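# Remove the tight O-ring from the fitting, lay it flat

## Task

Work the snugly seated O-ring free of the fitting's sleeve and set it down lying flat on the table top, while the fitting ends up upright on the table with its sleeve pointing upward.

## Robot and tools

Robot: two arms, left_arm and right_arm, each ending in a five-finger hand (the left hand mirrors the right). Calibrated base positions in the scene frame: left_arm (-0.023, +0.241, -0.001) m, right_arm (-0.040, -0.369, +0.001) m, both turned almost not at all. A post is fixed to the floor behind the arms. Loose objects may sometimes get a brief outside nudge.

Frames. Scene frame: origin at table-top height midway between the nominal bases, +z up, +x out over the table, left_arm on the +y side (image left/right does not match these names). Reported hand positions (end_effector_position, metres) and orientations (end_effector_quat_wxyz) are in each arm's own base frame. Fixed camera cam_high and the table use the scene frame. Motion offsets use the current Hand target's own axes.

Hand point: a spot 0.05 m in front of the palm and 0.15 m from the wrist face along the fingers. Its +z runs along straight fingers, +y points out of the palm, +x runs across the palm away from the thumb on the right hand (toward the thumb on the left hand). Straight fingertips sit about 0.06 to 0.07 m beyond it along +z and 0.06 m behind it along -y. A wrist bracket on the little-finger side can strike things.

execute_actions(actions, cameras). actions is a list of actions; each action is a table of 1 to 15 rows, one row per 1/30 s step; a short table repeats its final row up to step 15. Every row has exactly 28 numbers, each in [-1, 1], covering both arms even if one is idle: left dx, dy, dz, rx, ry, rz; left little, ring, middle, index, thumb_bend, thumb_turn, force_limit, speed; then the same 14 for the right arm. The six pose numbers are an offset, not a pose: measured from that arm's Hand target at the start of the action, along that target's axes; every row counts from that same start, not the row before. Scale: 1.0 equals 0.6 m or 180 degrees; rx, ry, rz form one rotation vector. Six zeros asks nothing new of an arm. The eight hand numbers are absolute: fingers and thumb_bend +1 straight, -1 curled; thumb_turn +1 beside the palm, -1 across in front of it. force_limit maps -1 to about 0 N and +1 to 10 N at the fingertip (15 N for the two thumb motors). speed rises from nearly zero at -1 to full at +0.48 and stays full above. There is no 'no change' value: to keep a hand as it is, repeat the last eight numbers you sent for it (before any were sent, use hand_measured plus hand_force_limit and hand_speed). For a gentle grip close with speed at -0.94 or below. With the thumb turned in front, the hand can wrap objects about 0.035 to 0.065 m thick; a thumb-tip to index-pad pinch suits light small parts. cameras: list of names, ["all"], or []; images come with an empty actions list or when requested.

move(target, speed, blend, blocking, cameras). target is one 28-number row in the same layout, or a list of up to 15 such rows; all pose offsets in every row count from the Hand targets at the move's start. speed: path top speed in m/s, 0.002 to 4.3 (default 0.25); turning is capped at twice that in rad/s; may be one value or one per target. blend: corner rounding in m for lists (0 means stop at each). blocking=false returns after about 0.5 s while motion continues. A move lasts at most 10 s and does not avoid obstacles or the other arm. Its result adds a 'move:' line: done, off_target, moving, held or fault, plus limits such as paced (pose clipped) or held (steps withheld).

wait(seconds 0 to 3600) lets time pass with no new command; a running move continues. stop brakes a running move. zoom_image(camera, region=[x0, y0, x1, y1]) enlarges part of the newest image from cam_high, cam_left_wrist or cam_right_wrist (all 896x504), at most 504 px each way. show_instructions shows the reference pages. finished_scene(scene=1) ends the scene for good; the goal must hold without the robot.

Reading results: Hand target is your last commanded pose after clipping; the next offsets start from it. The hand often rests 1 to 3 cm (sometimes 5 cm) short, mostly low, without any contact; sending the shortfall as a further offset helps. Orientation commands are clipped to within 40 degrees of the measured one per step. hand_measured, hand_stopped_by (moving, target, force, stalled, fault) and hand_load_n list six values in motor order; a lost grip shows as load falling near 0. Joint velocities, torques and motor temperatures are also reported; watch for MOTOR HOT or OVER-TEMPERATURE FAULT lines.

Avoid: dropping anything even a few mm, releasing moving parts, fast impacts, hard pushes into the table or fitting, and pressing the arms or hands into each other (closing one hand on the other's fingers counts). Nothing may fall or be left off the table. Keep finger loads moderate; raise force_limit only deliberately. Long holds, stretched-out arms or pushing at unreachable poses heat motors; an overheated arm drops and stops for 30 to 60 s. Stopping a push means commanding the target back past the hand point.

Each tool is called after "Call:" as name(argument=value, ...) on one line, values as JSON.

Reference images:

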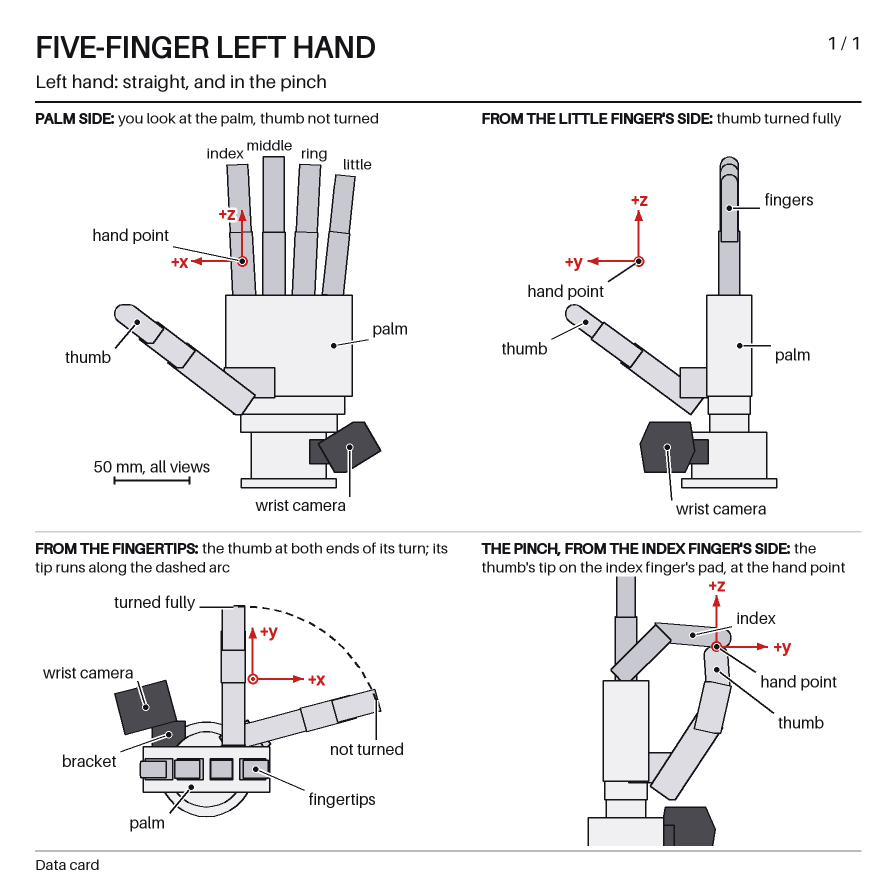

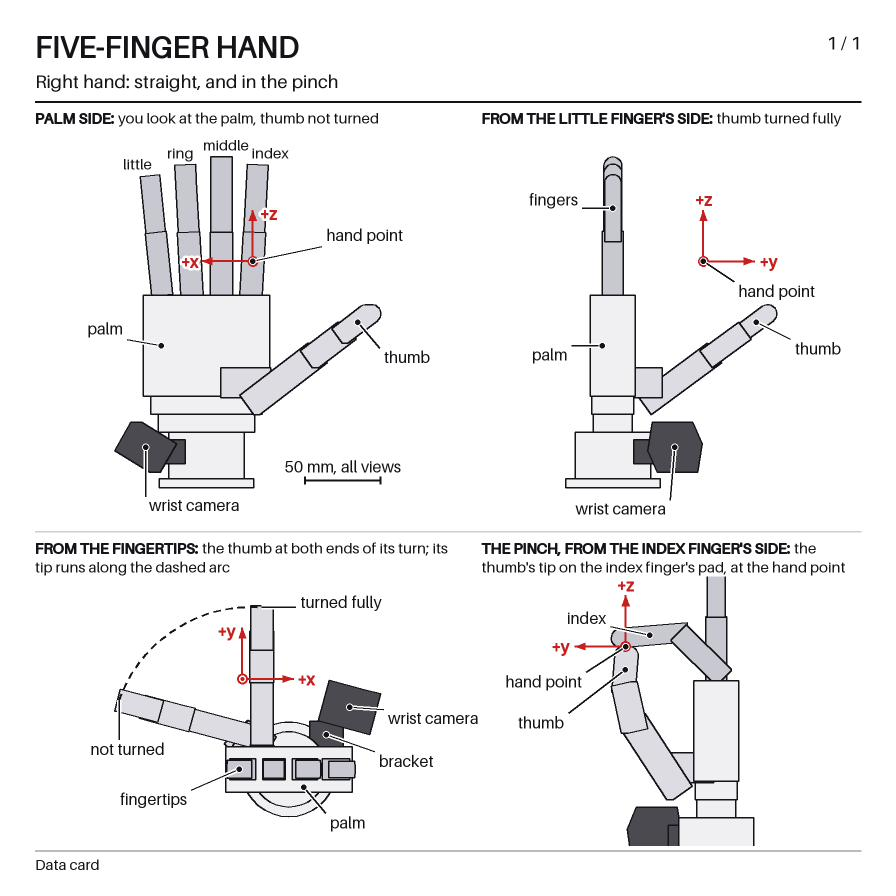

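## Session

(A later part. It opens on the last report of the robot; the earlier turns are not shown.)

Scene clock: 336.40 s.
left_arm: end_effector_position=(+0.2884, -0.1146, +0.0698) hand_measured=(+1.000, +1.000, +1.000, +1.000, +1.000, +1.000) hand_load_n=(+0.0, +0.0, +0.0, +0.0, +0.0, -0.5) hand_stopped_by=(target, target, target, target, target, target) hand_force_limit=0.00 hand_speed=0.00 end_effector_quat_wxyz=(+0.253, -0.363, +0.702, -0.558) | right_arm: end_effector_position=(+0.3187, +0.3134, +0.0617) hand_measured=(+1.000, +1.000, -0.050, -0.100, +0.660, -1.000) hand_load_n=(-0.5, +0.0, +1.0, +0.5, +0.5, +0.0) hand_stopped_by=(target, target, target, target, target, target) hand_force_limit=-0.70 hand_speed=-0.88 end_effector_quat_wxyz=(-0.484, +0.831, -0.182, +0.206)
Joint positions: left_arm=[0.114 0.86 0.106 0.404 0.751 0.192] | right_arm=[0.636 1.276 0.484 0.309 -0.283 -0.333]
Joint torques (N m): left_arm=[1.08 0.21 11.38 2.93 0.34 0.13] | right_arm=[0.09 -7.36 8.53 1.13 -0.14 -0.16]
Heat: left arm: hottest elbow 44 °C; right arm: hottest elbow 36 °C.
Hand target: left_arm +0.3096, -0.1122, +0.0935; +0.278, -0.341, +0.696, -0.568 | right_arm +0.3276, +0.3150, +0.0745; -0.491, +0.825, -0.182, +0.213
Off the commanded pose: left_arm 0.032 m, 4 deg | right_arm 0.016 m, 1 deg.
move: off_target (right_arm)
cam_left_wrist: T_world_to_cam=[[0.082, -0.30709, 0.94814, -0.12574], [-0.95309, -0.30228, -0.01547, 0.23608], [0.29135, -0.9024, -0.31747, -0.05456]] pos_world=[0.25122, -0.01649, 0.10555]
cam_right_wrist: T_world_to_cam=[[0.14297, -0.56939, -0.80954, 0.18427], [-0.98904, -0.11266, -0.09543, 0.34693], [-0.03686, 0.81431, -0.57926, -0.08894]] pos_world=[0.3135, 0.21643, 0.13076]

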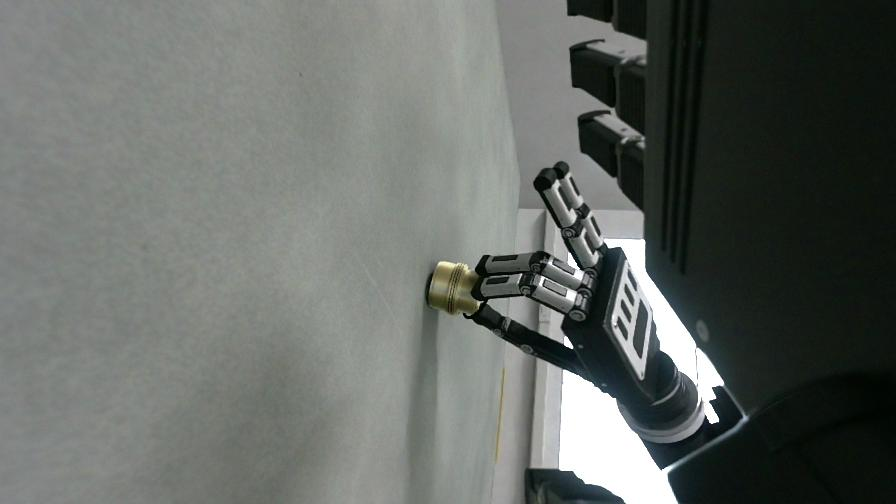

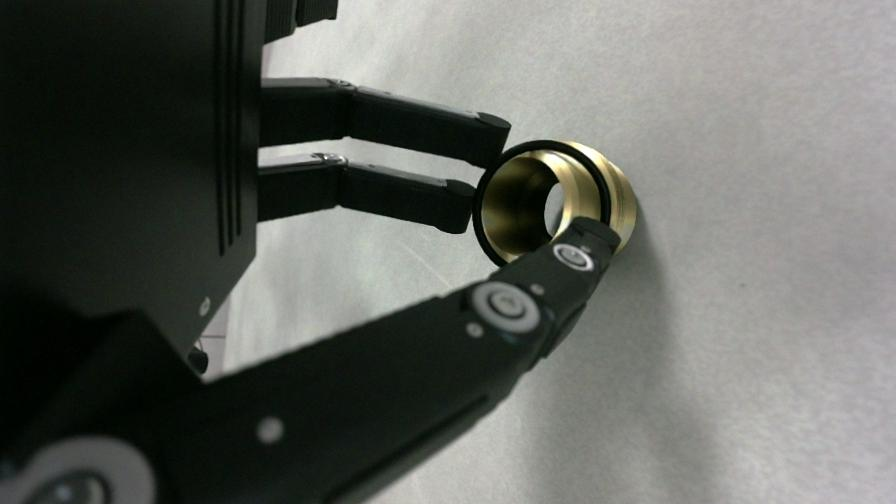

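Call:
move(target=[0,0,0,0,0,0,1,1,1,1,1,1,0,0,0.0035,-0.0177,-0.0085,0,0,0,1,1,-0.05,-0.1,0.66,-1,-0.7,-0.88], speed=0.06, cameras=["cam_left_wrist","cam_right_wrist"])

Call:
zoom_image(camera="cam_left_wrist", region=[410, 230, 550, 370])

Call:
zoom_image(camera="cam_right_wrist", region=[420, 90, 680, 280])

Scene clock: 337.57 s.
left_arm: end_effector_position=(+0.2884, -0.1146, +0.0698) hand_measured=(+1.000, +1.000, +1.000, +1.000, +1.000, +1.000) hand_load_n=(+0.0, +0.0, +0.0, +0.0, +0.0, -0.5) hand_stopped_by=(target, target, target, target, target, target) hand_force_limit=0.00 hand_speed=0.00 end_effector_quat_wxyz=(+0.253, -0.363, +0.702, -0.558) | right_arm: end_effector_position=(+0.3134, +0.3095, +0.0661) hand_measured=(+1.000, +1.000, -0.050, -0.100, +0.660, -1.000) hand_load_n=(+0.0, +0.0, +0.5, +0.5, +0.0, +0.0) hand_stopped_by=(target, target, target, target, target, target) hand_force_limit=-0.70 hand_speed=-0.88 end_effector_quat_wxyz=(-0.479, +0.834, -0.184, +0.202)
Joint positions: left_arm=[0.114 0.86 0.106 0.404 0.751 0.192] | right_arm=[0.636 1.242 0.484 0.26 -0.283 -0.333]
Joint torques (N m): left_arm=[0.73 -0.21 11.52 2.81 0.31 0.12] | right_arm=[0.09 -7.06 10.02 1.13 -0.14 -0.16]
Heat: left arm: hottest elbow 44 °C; right arm: hottest elbow 36 °C.
Hand target: left_arm +0.3096, -0.1122, +0.0935; +0.278, -0.341, +0.696, -0.568 | right_arm +0.3277, +0.3150, +0.0865; -0.491, +0.825, -0.182, +0.213
Off the commanded pose: left_arm 0.032 m, 4 deg | right_arm 0.025 m, 2 deg.
move: off_target (right_arm)
cam_left_wrist: T_world_to_cam=[[0.082, -0.30709, 0.94814, -0.12574], [-0.95309, -0.30228, -0.01547, 0.23608], [0.29135, -0.9024, -0.31747, -0.05456]] pos_world=[0.25122, -0.01649, 0.10555]
cam_right_wrist: T_world_to_cam=[[0.13292, -0.57671, -0.80606, 0.19157], [-0.99015, -0.11344, -0.08212, 0.34134], [-0.04409, 0.80903, -0.5861, -0.07893]] pos_world=[0.30903, 0.21306, 0.13619]

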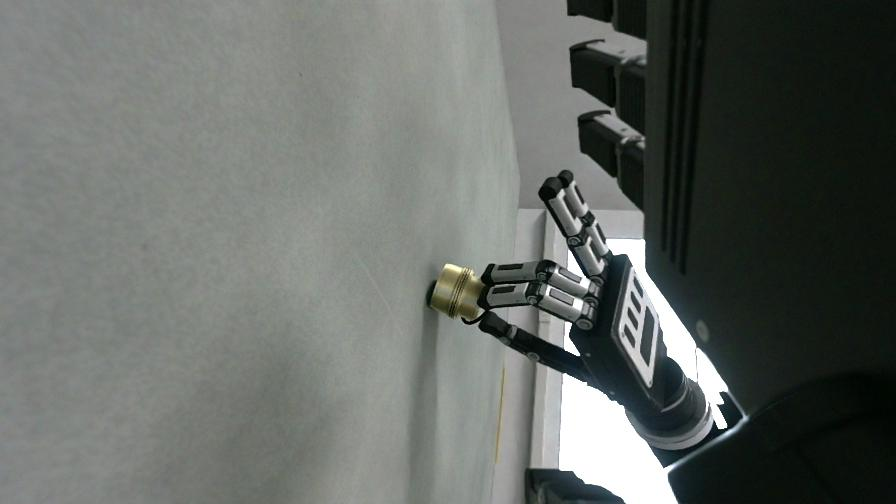

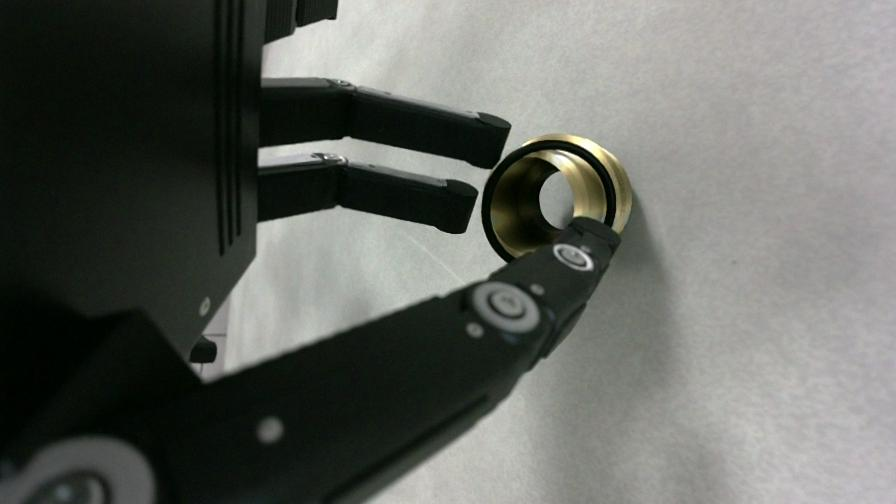

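Scaled by 3.600.

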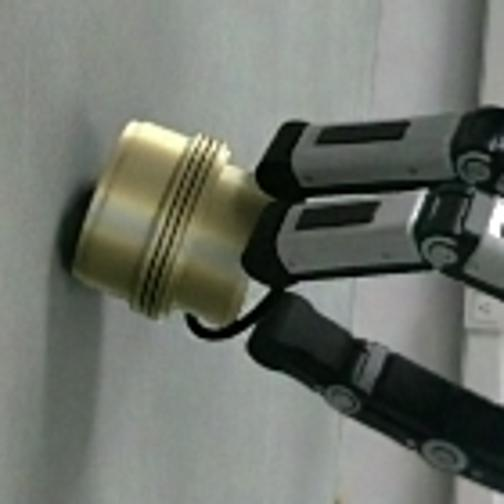

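Scaled by 1.938.

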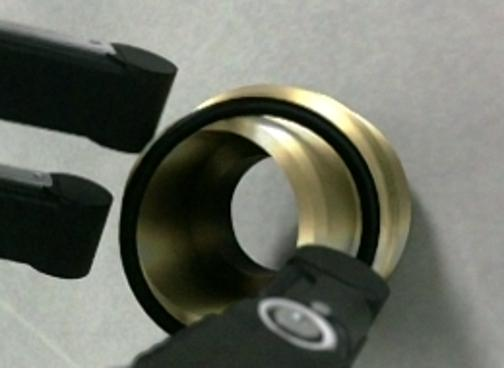

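Call:
move(target=[[0,0,0,0,0,0,1,1,1,1,1,1,0,0,-0.0081,0.0414,0.0199,0,0,0,1,1,-0.05,-0.1,0.66,-1,-0.7,-0.88],[0,0,0,0,0,0,1,1,1,1,1,1,0,0,-0.0081,0.0414,0.0199,0,0,0,1,1,0.15,0.1,0.95,-1,-0.7,-0.5]], speed=0.03, cameras=["cam_left_wrist","cam_right_wrist"])

Call:
zoom_image(camera="cam_left_wrist", region=[410, 230, 550, 370])

Call:
zoom_image(camera="cam_right_wrist", region=[420, 90, 680, 280])

Scene clock: 341.20 s.
left_arm: end_effector_position=(+0.2884, -0.1146, +0.0698) hand_measured=(+1.000, +1.000, +1.000, +1.000, +1.000, +1.000) hand_load_n=(-0.5, -0.5, +0.0, -0.5, +0.0, +0.0) hand_stopped_by=(target, target, target, target, target, target) hand_force_limit=0.00 hand_speed=0.00 end_effector_quat_wxyz=(+0.253, -0.363, +0.702, -0.558) | right_arm: end_effector_position=(+0.3226, +0.3163, +0.0586) hand_measured=(+1.000, +1.000, +0.150, +0.100, +0.950, -1.000) hand_load_n=(+0.0, +0.0, +0.0, +0.0, +0.0, +0.0) hand_stopped_by=(target, target, target, target, target, target) hand_force_limit=-0.70 hand_speed=-0.50 end_effector_quat_wxyz=(-0.488, +0.828, -0.180, +0.210)
Joint positions: left_arm=[0.114 0.86 0.106 0.404 0.751 0.192] | right_arm=[0.636 1.301 0.484 0.346 -0.283 -0.333]
Joint torques (N m): left_arm=[0.38 -0.38 11.63 2.96 0.34 0.12] | right_arm=[0.09 -5.83 6.75 2.22 -0.11 -0.16]
Heat: left arm: hottest elbow 44 °C; right arm: hottest elbow 36 °C.
Hand target: left_arm +0.3096, -0.1122, +0.0935; +0.278, -0.341, +0.696, -0.568 | right_arm +0.3276, +0.3150, +0.0585; -0.491, +0.825, -0.182, +0.213
Off the commanded pose: left_arm 0.032 m, 4 deg | right_arm 0.005 m, 1 deg.
move: done
cam_left_wrist: T_world_to_cam=[[0.082, -0.30709, 0.94814, -0.12574], [-0.95309, -0.30228, -0.01547, 0.23608], [0.29135, -0.9024, -0.31747, -0.05456]] pos_world=[0.25122, -0.01649, 0.10555]
cam_right_wrist: T_world_to_cam=[[0.15096, -0.56351, -0.8122, 0.1786], [-0.98805, -0.11198, -0.10595, 0.35084], [-0.03125, 0.81849, -0.57367, -0.09638]] pos_world=[0.31667, 0.21882, 0.12693]

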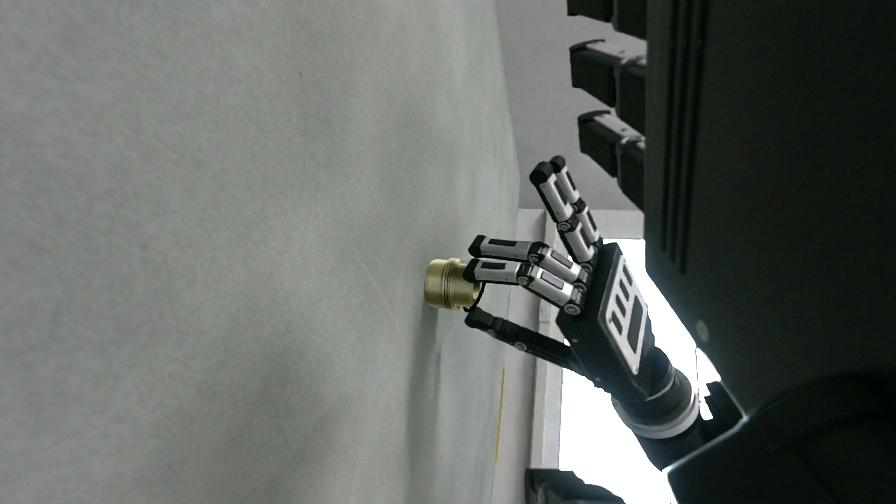

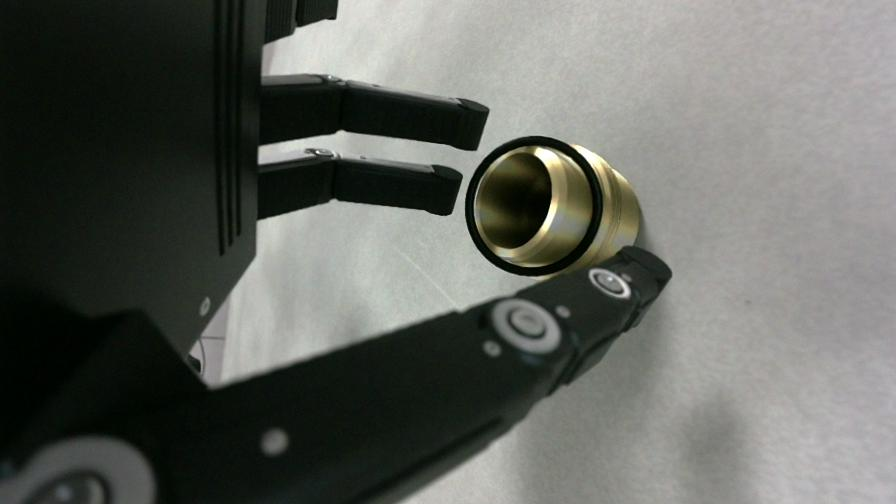

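Scaled by 3.600.

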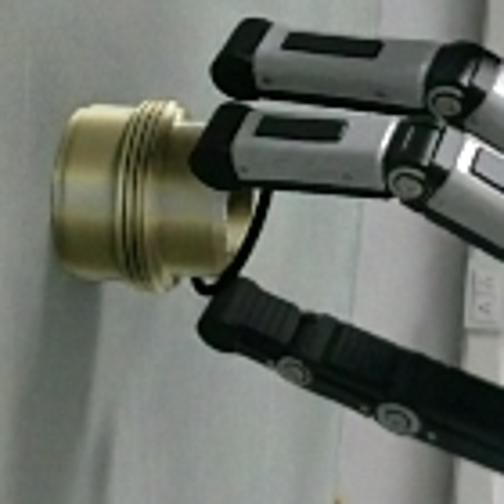

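Scaled by 1.938.

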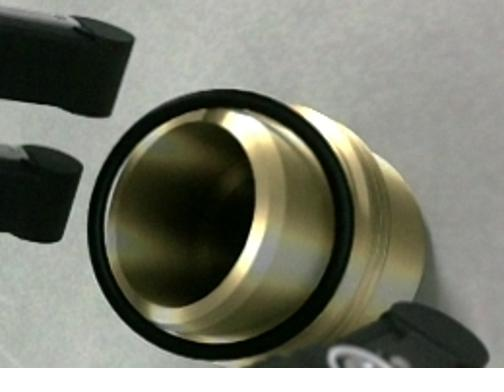

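Call:
move(target=[0,0,0,0,0,0,1,1,1,1,1,1,0,0,0.0023,-0.0118,-0.0057,0,0,0,1,1,0.05,0,0.9,-1,-0.7,-0.5], speed=0.04, cameras=["cam_left_wrist","cam_right_wrist"])

Call:
zoom_image(camera="cam_left_wrist", region=[440, 250, 510, 330])

Call:
zoom_image(camera="cam_right_wrist", region=[420, 90, 680, 280])

Scene clock: 343.60 s.
left_arm: end_effector_position=(+0.2884, -0.1146, +0.0698) hand_measured=(+1.000, +1.000, +1.000, +1.000, +1.000, +1.000) hand_load_n=(+0.0, +0.0, +0.0, -0.5, +0.0, -0.5) hand_stopped_by=(target, target, target, target, target, target) hand_force_limit=0.00 hand_speed=0.00 end_effector_quat_wxyz=(+0.253, -0.363, +0.702, -0.558) | right_arm: end_effector_position=(+0.3213, +0.3153, +0.0568) hand_measured=(+1.000, +1.000, +0.050, +0.000, +0.900, -1.000) hand_load_n=(+0.0, +0.0, +0.0, +0.0, +0.0, +0.0) hand_stopped_by=(target, target, target, target, target, target) hand_force_limit=-0.70 hand_speed=-0.50 end_effector_quat_wxyz=(-0.485, +0.830, -0.181, +0.207)
Joint positions: left_arm=[0.114 0.86 0.106 0.404 0.751 0.192] | right_arm=[0.636 1.301 0.484 0.337 -0.283 -0.333]
Joint torques (N m): left_arm=[0.79 -0.26 11.56 2.86 0.3 0.09] | right_arm=[0.09 -7.59 7.53 1.33 -0.11 -0.16]
Heat: left arm: hottest elbow 44 °C; right arm: hottest elbow 36 °C.
Hand target: left_arm +0.3096, -0.1122, +0.0935; +0.278, -0.341, +0.696, -0.568 | right_arm +0.3276, +0.3150, +0.0665; -0.491, +0.825, -0.182, +0.213
Off the commanded pose: left_arm 0.032 m, 4 deg | right_arm 0.012 m, 1 deg.
move: off_target (right_arm)
cam_left_wrist: T_world_to_cam=[[0.082, -0.30709, 0.94814, -0.12574], [-0.95309, -0.30228, -0.01547, 0.23608], [0.29135, -0.9024, -0.31747, -0.05456]] pos_world=[0.25122, -0.01649, 0.10555]
cam_right_wrist: T_world_to_cam=[[0.14492, -0.56789, -0.81025, 0.17991], [-0.98881, -0.11247, -0.09803, 0.34921], [-0.03546, 0.81539, -0.57783, -0.09405]] pos_world=[0.31589, 0.21813, 0.12565]

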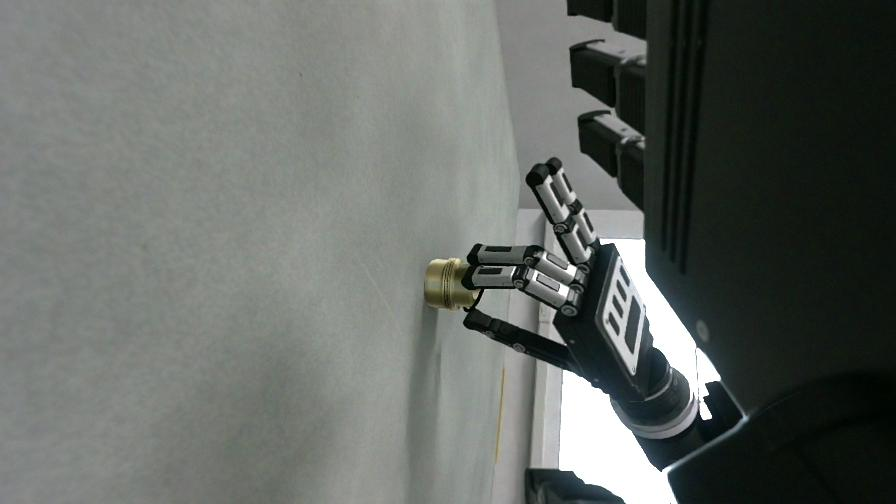

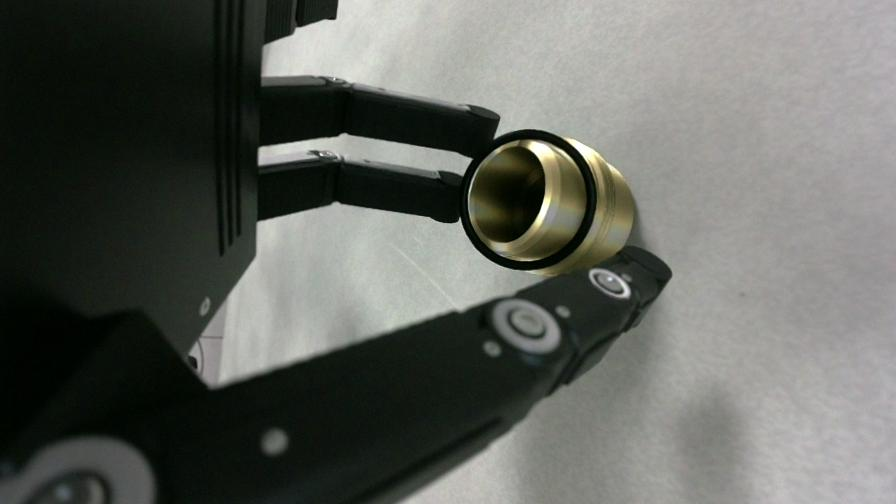

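Scaled by 6.300.

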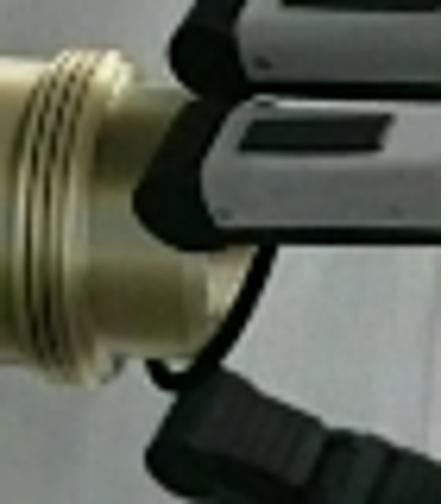

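Scaled by 1.938.

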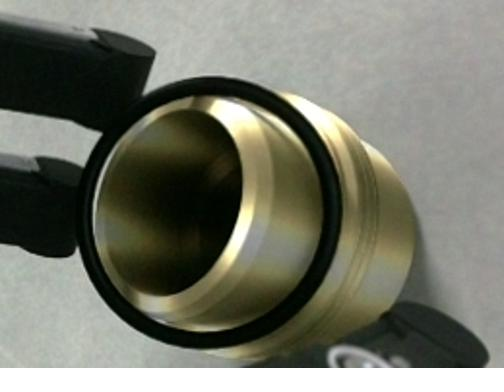

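Call:
move(target=[0,0,0,0,0,0,1,1,1,1,1,1,0,0,-0.001,0.0052,0.0025,0.044,0,0,1,1,0.12,0.07,0.95,-1,-0.7,0], speed=0.04, cameras=["cam_left_wrist","cam_right_wrist"])

Call:
zoom_image(camera="cam_left_wrist", region=[410, 230, 550, 370])

Call:
zoom_image(camera="cam_right_wrist", region=[420, 90, 680, 280])

Scene clock: 346.50 s.
left_arm: end_effector_position=(+0.2884, -0.1146, +0.0698) hand_measured=(+1.000, +1.000, +1.000, +1.000, +1.000, +1.000) hand_load_n=(-0.5, +0.0, +0.0, +0.0, +0.0, +0.0) hand_stopped_by=(target, target, target, target, target, target) hand_force_limit=0.00 hand_speed=0.00 end_effector_quat_wxyz=(+0.253, -0.363, +0.702, -0.558) | right_arm: end_effector_position=(+0.3233, +0.3163, +0.0617) hand_measured=(+1.000, +1.000, +0.120, +0.070, +0.950, -1.000) hand_load_n=(+0.5, +0.0, +0.0, +0.0, +0.5, +0.0) hand_stopped_by=(target, target, target, target, target, target) hand_force_limit=-0.70 hand_speed=0.00 end_effector_quat_wxyz=(-0.542, +0.794, -0.163, +0.223)
Joint positions: left_arm=[0.114 0.86 0.106 0.404 0.751 0.192] | right_arm=[0.602 1.339 0.412 0.586 -0.356 -0.311]
Joint torques (N m): left_arm=[1.08 -0.21 11.64 2.99 0.31 0.12] | right_arm=[0.03 -5.71 5.98 2.45 -0.18 -0.09]
Heat: left arm: hottest elbow 44 °C; right arm: hottest elbow 36 °C.
Hand target: left_arm +0.3096, -0.1122, +0.0935; +0.278, -0.341, +0.696, -0.568 | right_arm +0.3276, +0.3150, +0.0630; -0.547, +0.789, -0.167, +0.225
Off the commanded pose: left_arm 0.032 m, 4 deg | right_arm 0.005 m, 1 deg.
move: done
cam_left_wrist: T_world_to_cam=[[0.082, -0.30709, 0.94814, -0.12574], [-0.95309, -0.30228, -0.01547, 0.23608], [0.29135, -0.9024, -0.31747, -0.05456]] pos_world=[0.25122, -0.01649, 0.10555]
cam_right_wrist: T_world_to_cam=[[0.22414, -0.4669, -0.85543, 0.12954], [-0.97444, -0.12121, -0.18916, 0.35558], [-0.01537, 0.87596, -0.48213, -0.12356]] pos_world=[0.31555, 0.21181, 0.1185]

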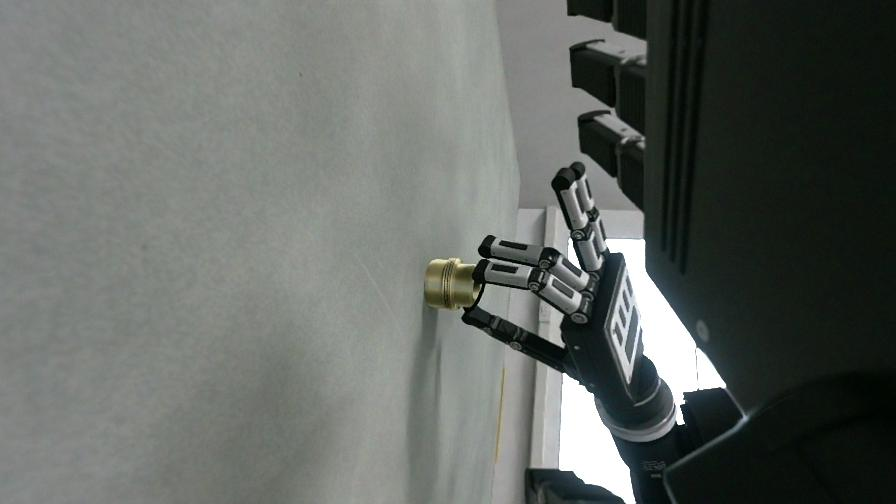

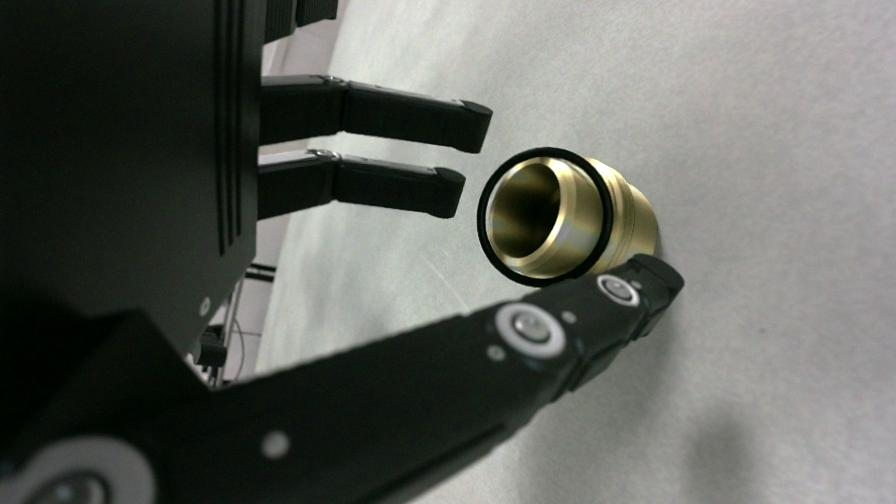

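Scaled by 3.600.

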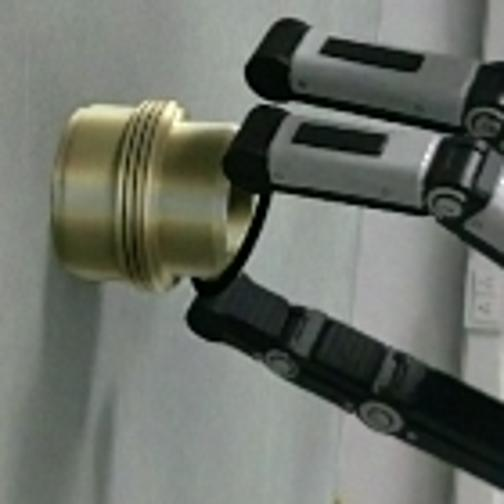

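Scaled by 1.938.

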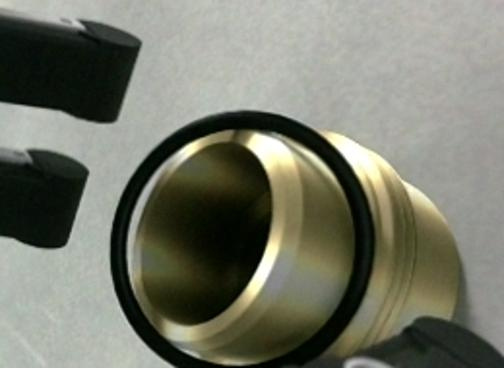

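Call:
move(target=[0,0,0,0,0,0,1,1,1,1,1,1,0,0,0,0,0,0,0,0,1,1,-0.1,-0.15,0.78,-1,-0.7,-0.88], speed=0.04, cameras=["cam_left_wrist","cam_right_wrist"])

Call:
zoom_image(camera="cam_left_wrist", region=[410, 230, 550, 370])

Call:
zoom_image(camera="cam_right_wrist", region=[420, 90, 680, 280])

Scene clock: 348.23 s.
left_arm: end_effector_position=(+0.2884, -0.1146, +0.0698) hand_measured=(+1.000, +1.000, +1.000, +1.000, +1.000, +1.000) hand_load_n=(+0.0, +0.0, +0.0, +0.0, +0.5, +0.0) hand_stopped_by=(target, target, target, target, target, target) hand_force_limit=0.00 hand_speed=0.00 end_effector_quat_wxyz=(+0.253, -0.363, +0.702, -0.558) | right_arm: end_effector_position=(+0.3233, +0.3163, +0.0617) hand_measured=(+1.000, +1.000, -0.100, -0.150, +0.780, -1.000) hand_load_n=(+0.0, +0.0, +0.0, +0.0, +0.0, +0.0) hand_stopped_by=(target, target, target, target, target, target) hand_force_limit=-0.70 hand_speed=-0.88 end_effector_quat_wxyz=(-0.542, +0.794, -0.163, +0.223)
Joint positions: left_arm=[0.114 0.86 0.106 0.404 0.751 0.192] | right_arm=[0.602 1.339 0.412 0.586 -0.356 -0.311]
Joint torques (N m): left_arm=[0.97 -0.21 11.56 2.96 0.3 0.09] | right_arm=[0.03 -5.71 5.98 2.47 -0.18 -0.09]
Heat: left arm: hottest elbow 44 °C; right arm: hottest elbow 36 °C.
Hand target: left_arm +0.3096, -0.1122, +0.0935; +0.278, -0.341, +0.696, -0.568 | right_arm +0.3276, +0.3150, +0.0630; -0.547, +0.789, -0.167, +0.225
Off the commanded pose: left_arm 0.032 m, 4 deg | right_arm 0.005 m, 1 deg.
move: done
cam_left_wrist: T_world_to_cam=[[0.082, -0.30709, 0.94814, -0.12574], [-0.95309, -0.30228, -0.01547, 0.23608], [0.29135, -0.9024, -0.31747, -0.05456]] pos_world=[0.25122, -0.01649, 0.10555]
cam_right_wrist: T_world_to_cam=[[0.22414, -0.4669, -0.85543, 0.12954], [-0.97444, -0.12121, -0.18916, 0.35558], [-0.01537, 0.87596, -0.48213, -0.12356]] pos_world=[0.31555, 0.21181, 0.1185]

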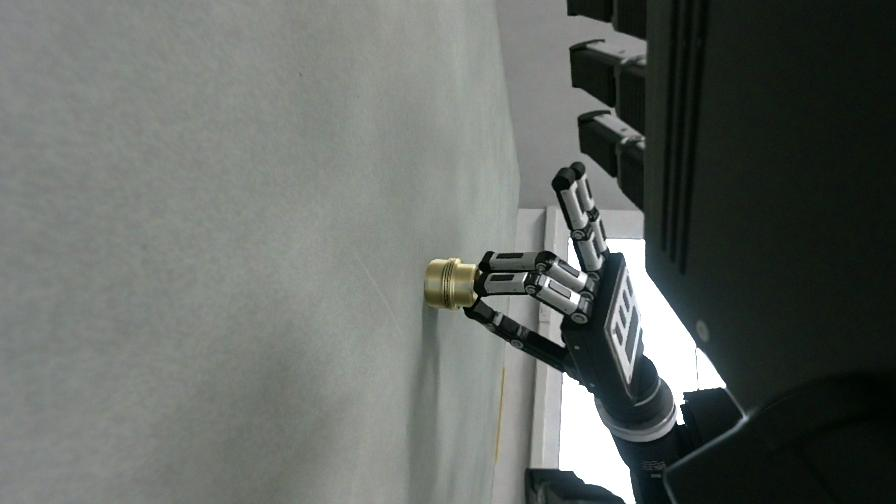

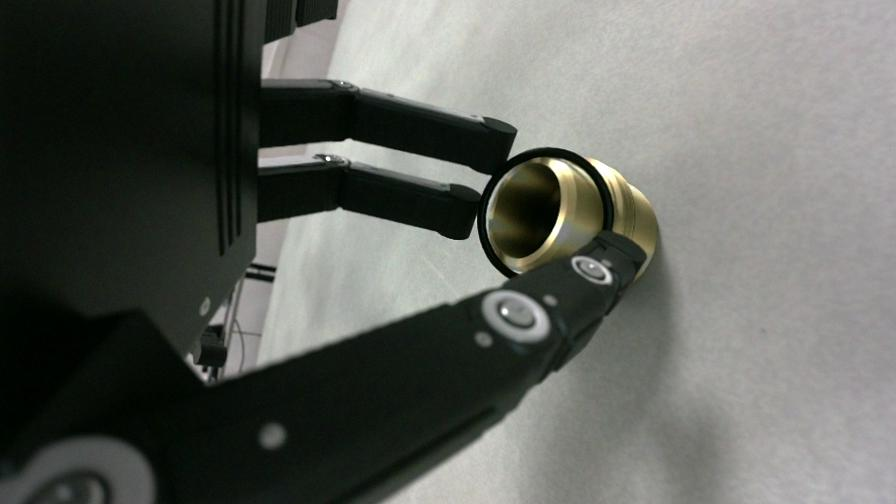

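Scaled by 3.600.

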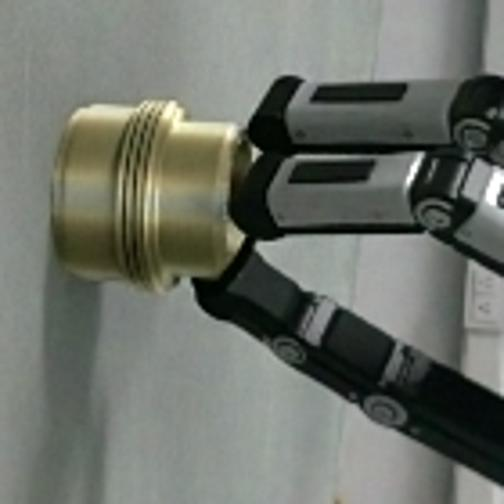

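Scaled by 1.938.

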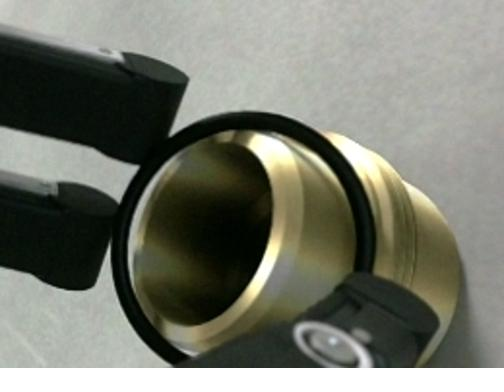

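Call:
move(target=[0,0,0,0,0,0,1,1,1,1,1,1,0,0,0,0,0,0,0,0,1,1,-0.16,-0.21,0.73,-1,-0.7,-0.88], speed=0.04, cameras=["cam_left_wrist","cam_right_wrist"])

Call:
zoom_image(camera="cam_left_wrist", region=[410, 230, 550, 370])

Call:
zoom_image(camera="cam_right_wrist", region=[420, 90, 680, 280])

Scene clock: 349.37 s.
left_arm: end_effector_position=(+0.2884, -0.1146, +0.0698) hand_measured=(+1.000, +1.000, +1.000, +1.000, +1.000, +1.000) hand_load_n=(+0.0, +0.0, +0.0, +0.0, +0.0, +0.0) hand_stopped_by=(target, target, target, target, target, target) hand_force_limit=0.00 hand_speed=0.00 end_effector_quat_wxyz=(+0.253, -0.363, +0.702, -0.558) | right_arm: end_effector_position=(+0.3233, +0.3163, +0.0617) hand_measured=(+1.000, +1.000, -0.160, -0.210, +0.730, -1.000) hand_load_n=(+0.0, +0.0, +0.5, +0.0, +0.0, +0.0) hand_stopped_by=(target, target, target, target, target, target) hand_force_limit=-0.70 hand_speed=-0.88 end_effector_quat_wxyz=(-0.542, +0.794, -0.163, +0.223)
Joint positions: left_arm=[0.114 0.86 0.106 0.404 0.751 0.192] | right_arm=[0.602 1.339 0.412 0.586 -0.356 -0.311]
Joint torques (N m): left_arm=[0.79 -0.03 11.71 2.78 0.3 0.11] | right_arm=[0.03 -5.71 5.98 2.45 -0.18 -0.09]
Heat: left arm: hottest elbow 44 °C; right arm: hottest elbow 36 °C.
Hand target: left_arm +0.3096, -0.1122, +0.0935; +0.278, -0.341, +0.696, -0.568 | right_arm +0.3276, +0.3150, +0.0630; -0.547, +0.789, -0.167, +0.225
Off the commanded pose: left_arm 0.032 m, 4 deg | right_arm 0.005 m, 1 deg.
move: done
cam_left_wrist: T_world_to_cam=[[0.082, -0.30709, 0.94814, -0.12574], [-0.95309, -0.30228, -0.01547, 0.23608], [0.29135, -0.9024, -0.31747, -0.05456]] pos_world=[0.25122, -0.01649, 0.10555]
cam_right_wrist: T_world_to_cam=[[0.22414, -0.4669, -0.85543, 0.12954], [-0.97444, -0.12121, -0.18916, 0.35558], [-0.01537, 0.87596, -0.48213, -0.12356]] pos_world=[0.31555, 0.21181, 0.1185]

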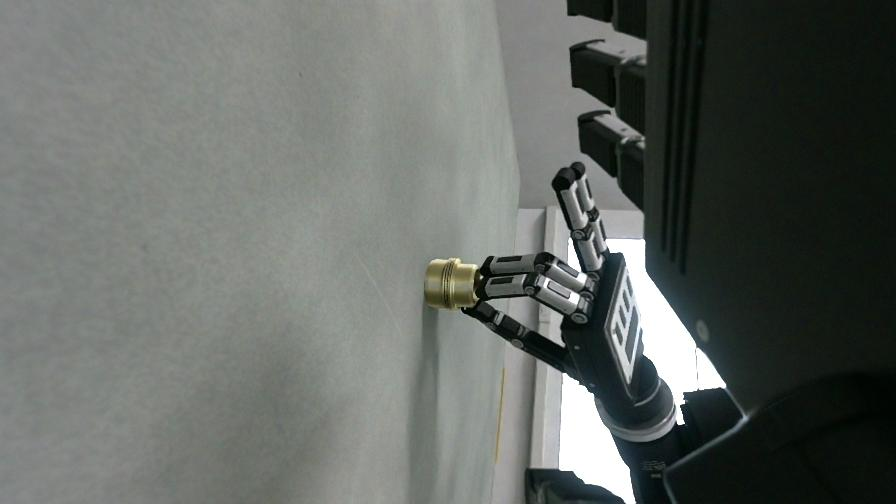

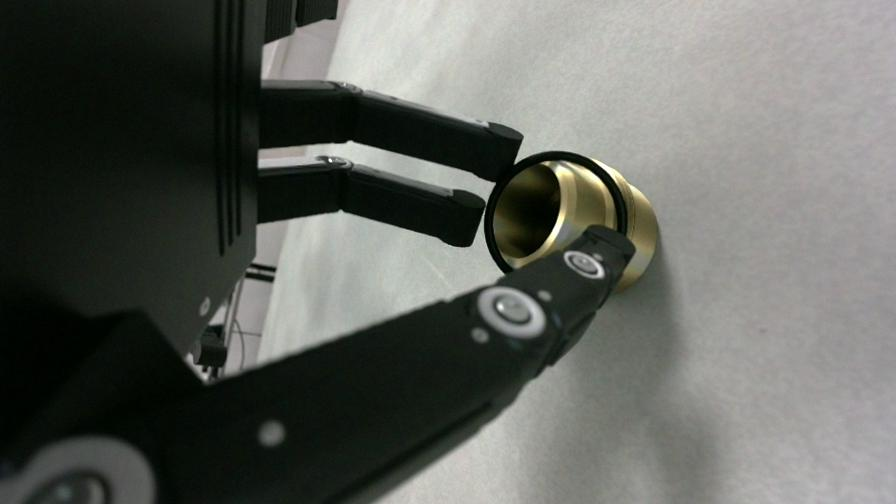

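Scaled by 3.600.

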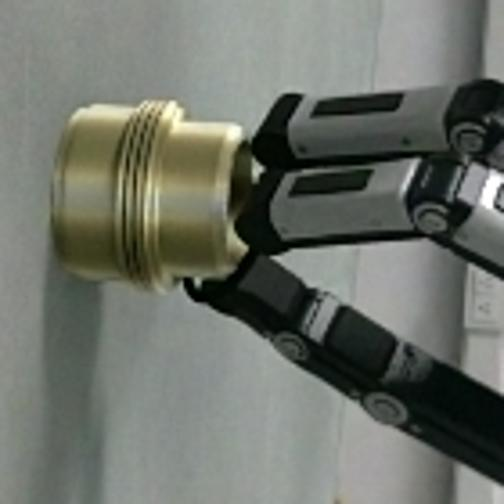

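Scaled by 1.938.

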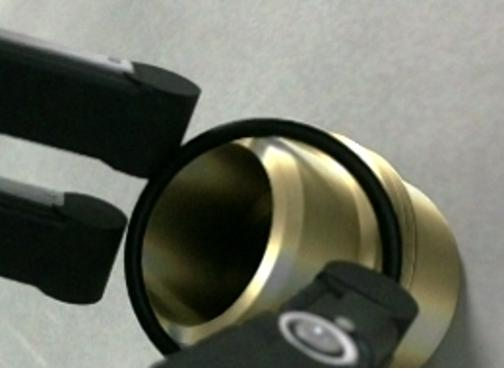

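Call:
move(target=[0,0,0,0,0,0,1,1,1,1,1,1,0,0,0,0,0,0,0,0,1,1,-0.22,-0.27,0.71,-1,-0.7,-0.88], speed=0.04, cameras=["cam_left_wrist","cam_right_wrist"])

Call:
zoom_image(camera="cam_left_wrist", region=[440, 250, 510, 330])

Call:
zoom_image(camera="cam_right_wrist", region=[420, 90, 680, 280])

Scene clock: 350.47 s.
left_arm: end_effector_position=(+0.2884, -0.1146, +0.0698) hand_measured=(+1.000, +1.000, +1.000, +1.000, +1.000, +1.000) hand_load_n=(+0.0, +0.0, -0.5, +0.0, +0.0, +0.0) hand_stopped_by=(target, target, target, target, target, target) hand_force_limit=0.00 hand_speed=0.00 end_effector_quat_wxyz=(+0.253, -0.363, +0.702, -0.558) | right_arm: end_effector_position=(+0.3233, +0.3163, +0.0617) hand_measured=(+1.000, +1.000, -0.220, -0.270, +0.710, -1.000) hand_load_n=(+0.5, +0.0, +0.0, +0.0, +0.5, +0.0) hand_stopped_by=(target, target, target, target, target, target) hand_force_limit=-0.70 hand_speed=-0.88 end_effector_quat_wxyz=(-0.542, +0.794, -0.163, +0.223)
Joint positions: left_arm=[0.114 0.86 0.106 0.404 0.751 0.192] | right_arm=[0.602 1.339 0.412 0.586 -0.356 -0.311]
Joint torques (N m): left_arm=[0.79 -0.15 11.52 2.71 0.3 0.1] | right_arm=[0.03 -5.66 6 2.45 -0.18 -0.09]
Heat: left arm: hottest elbow 44 °C; right arm: hottest elbow 36 °C.
Hand target: left_arm +0.3096, -0.1122, +0.0935; +0.278, -0.341, +0.696, -0.568 | right_arm +0.3276, +0.3150, +0.0630; -0.547, +0.789, -0.167, +0.225
Off the commanded pose: left_arm 0.032 m, 4 deg | right_arm 0.005 m, 1 deg.
move: done
cam_left_wrist: T_world_to_cam=[[0.082, -0.30709, 0.94814, -0.12574], [-0.95309, -0.30228, -0.01547, 0.23608], [0.29135, -0.9024, -0.31747, -0.05456]] pos_world=[0.25122, -0.01649, 0.10555]
cam_right_wrist: T_world_to_cam=[[0.22414, -0.4669, -0.85543, 0.12954], [-0.97444, -0.12121, -0.18916, 0.35558], [-0.01537, 0.87596, -0.48213, -0.12356]] pos_world=[0.31555, 0.21181, 0.1185]

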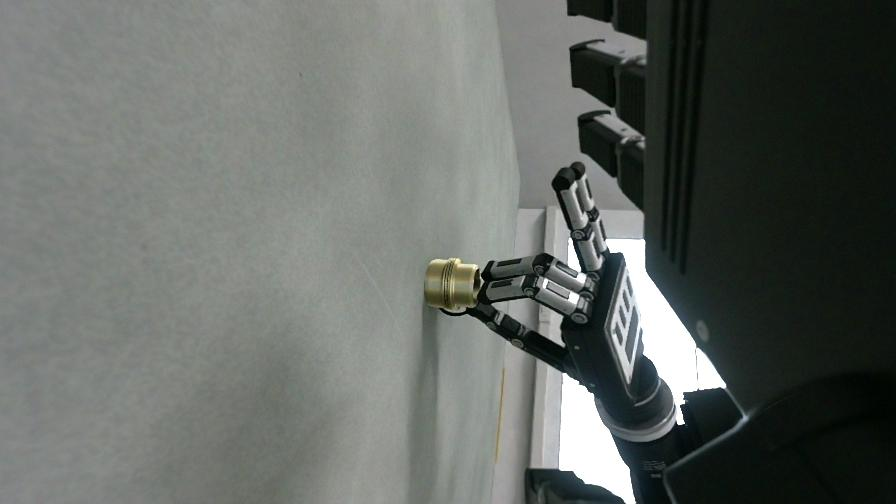

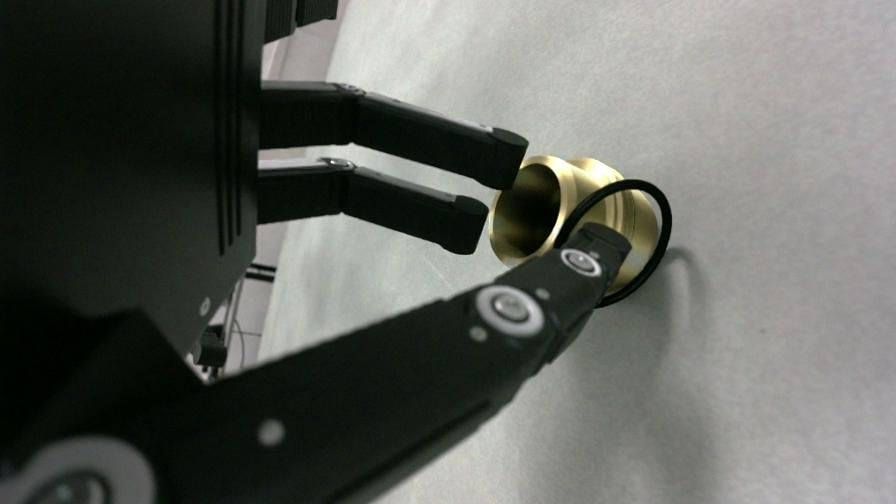

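Scaled by 6.300.

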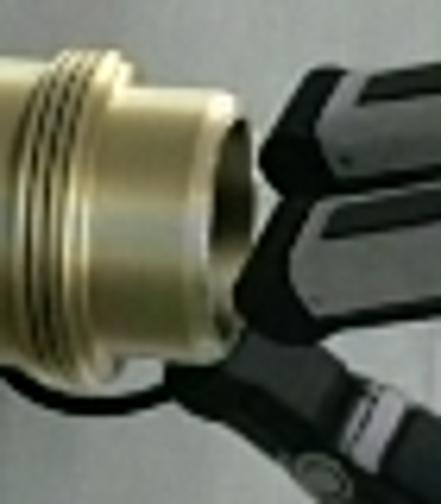

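Scaled by 1.938.

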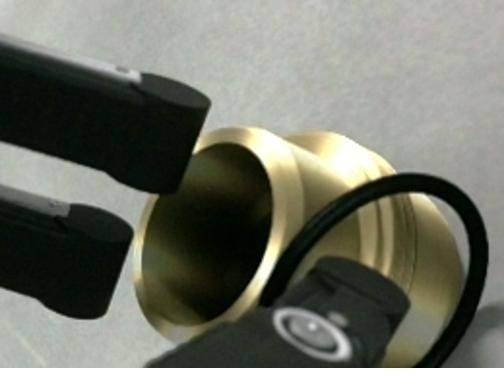

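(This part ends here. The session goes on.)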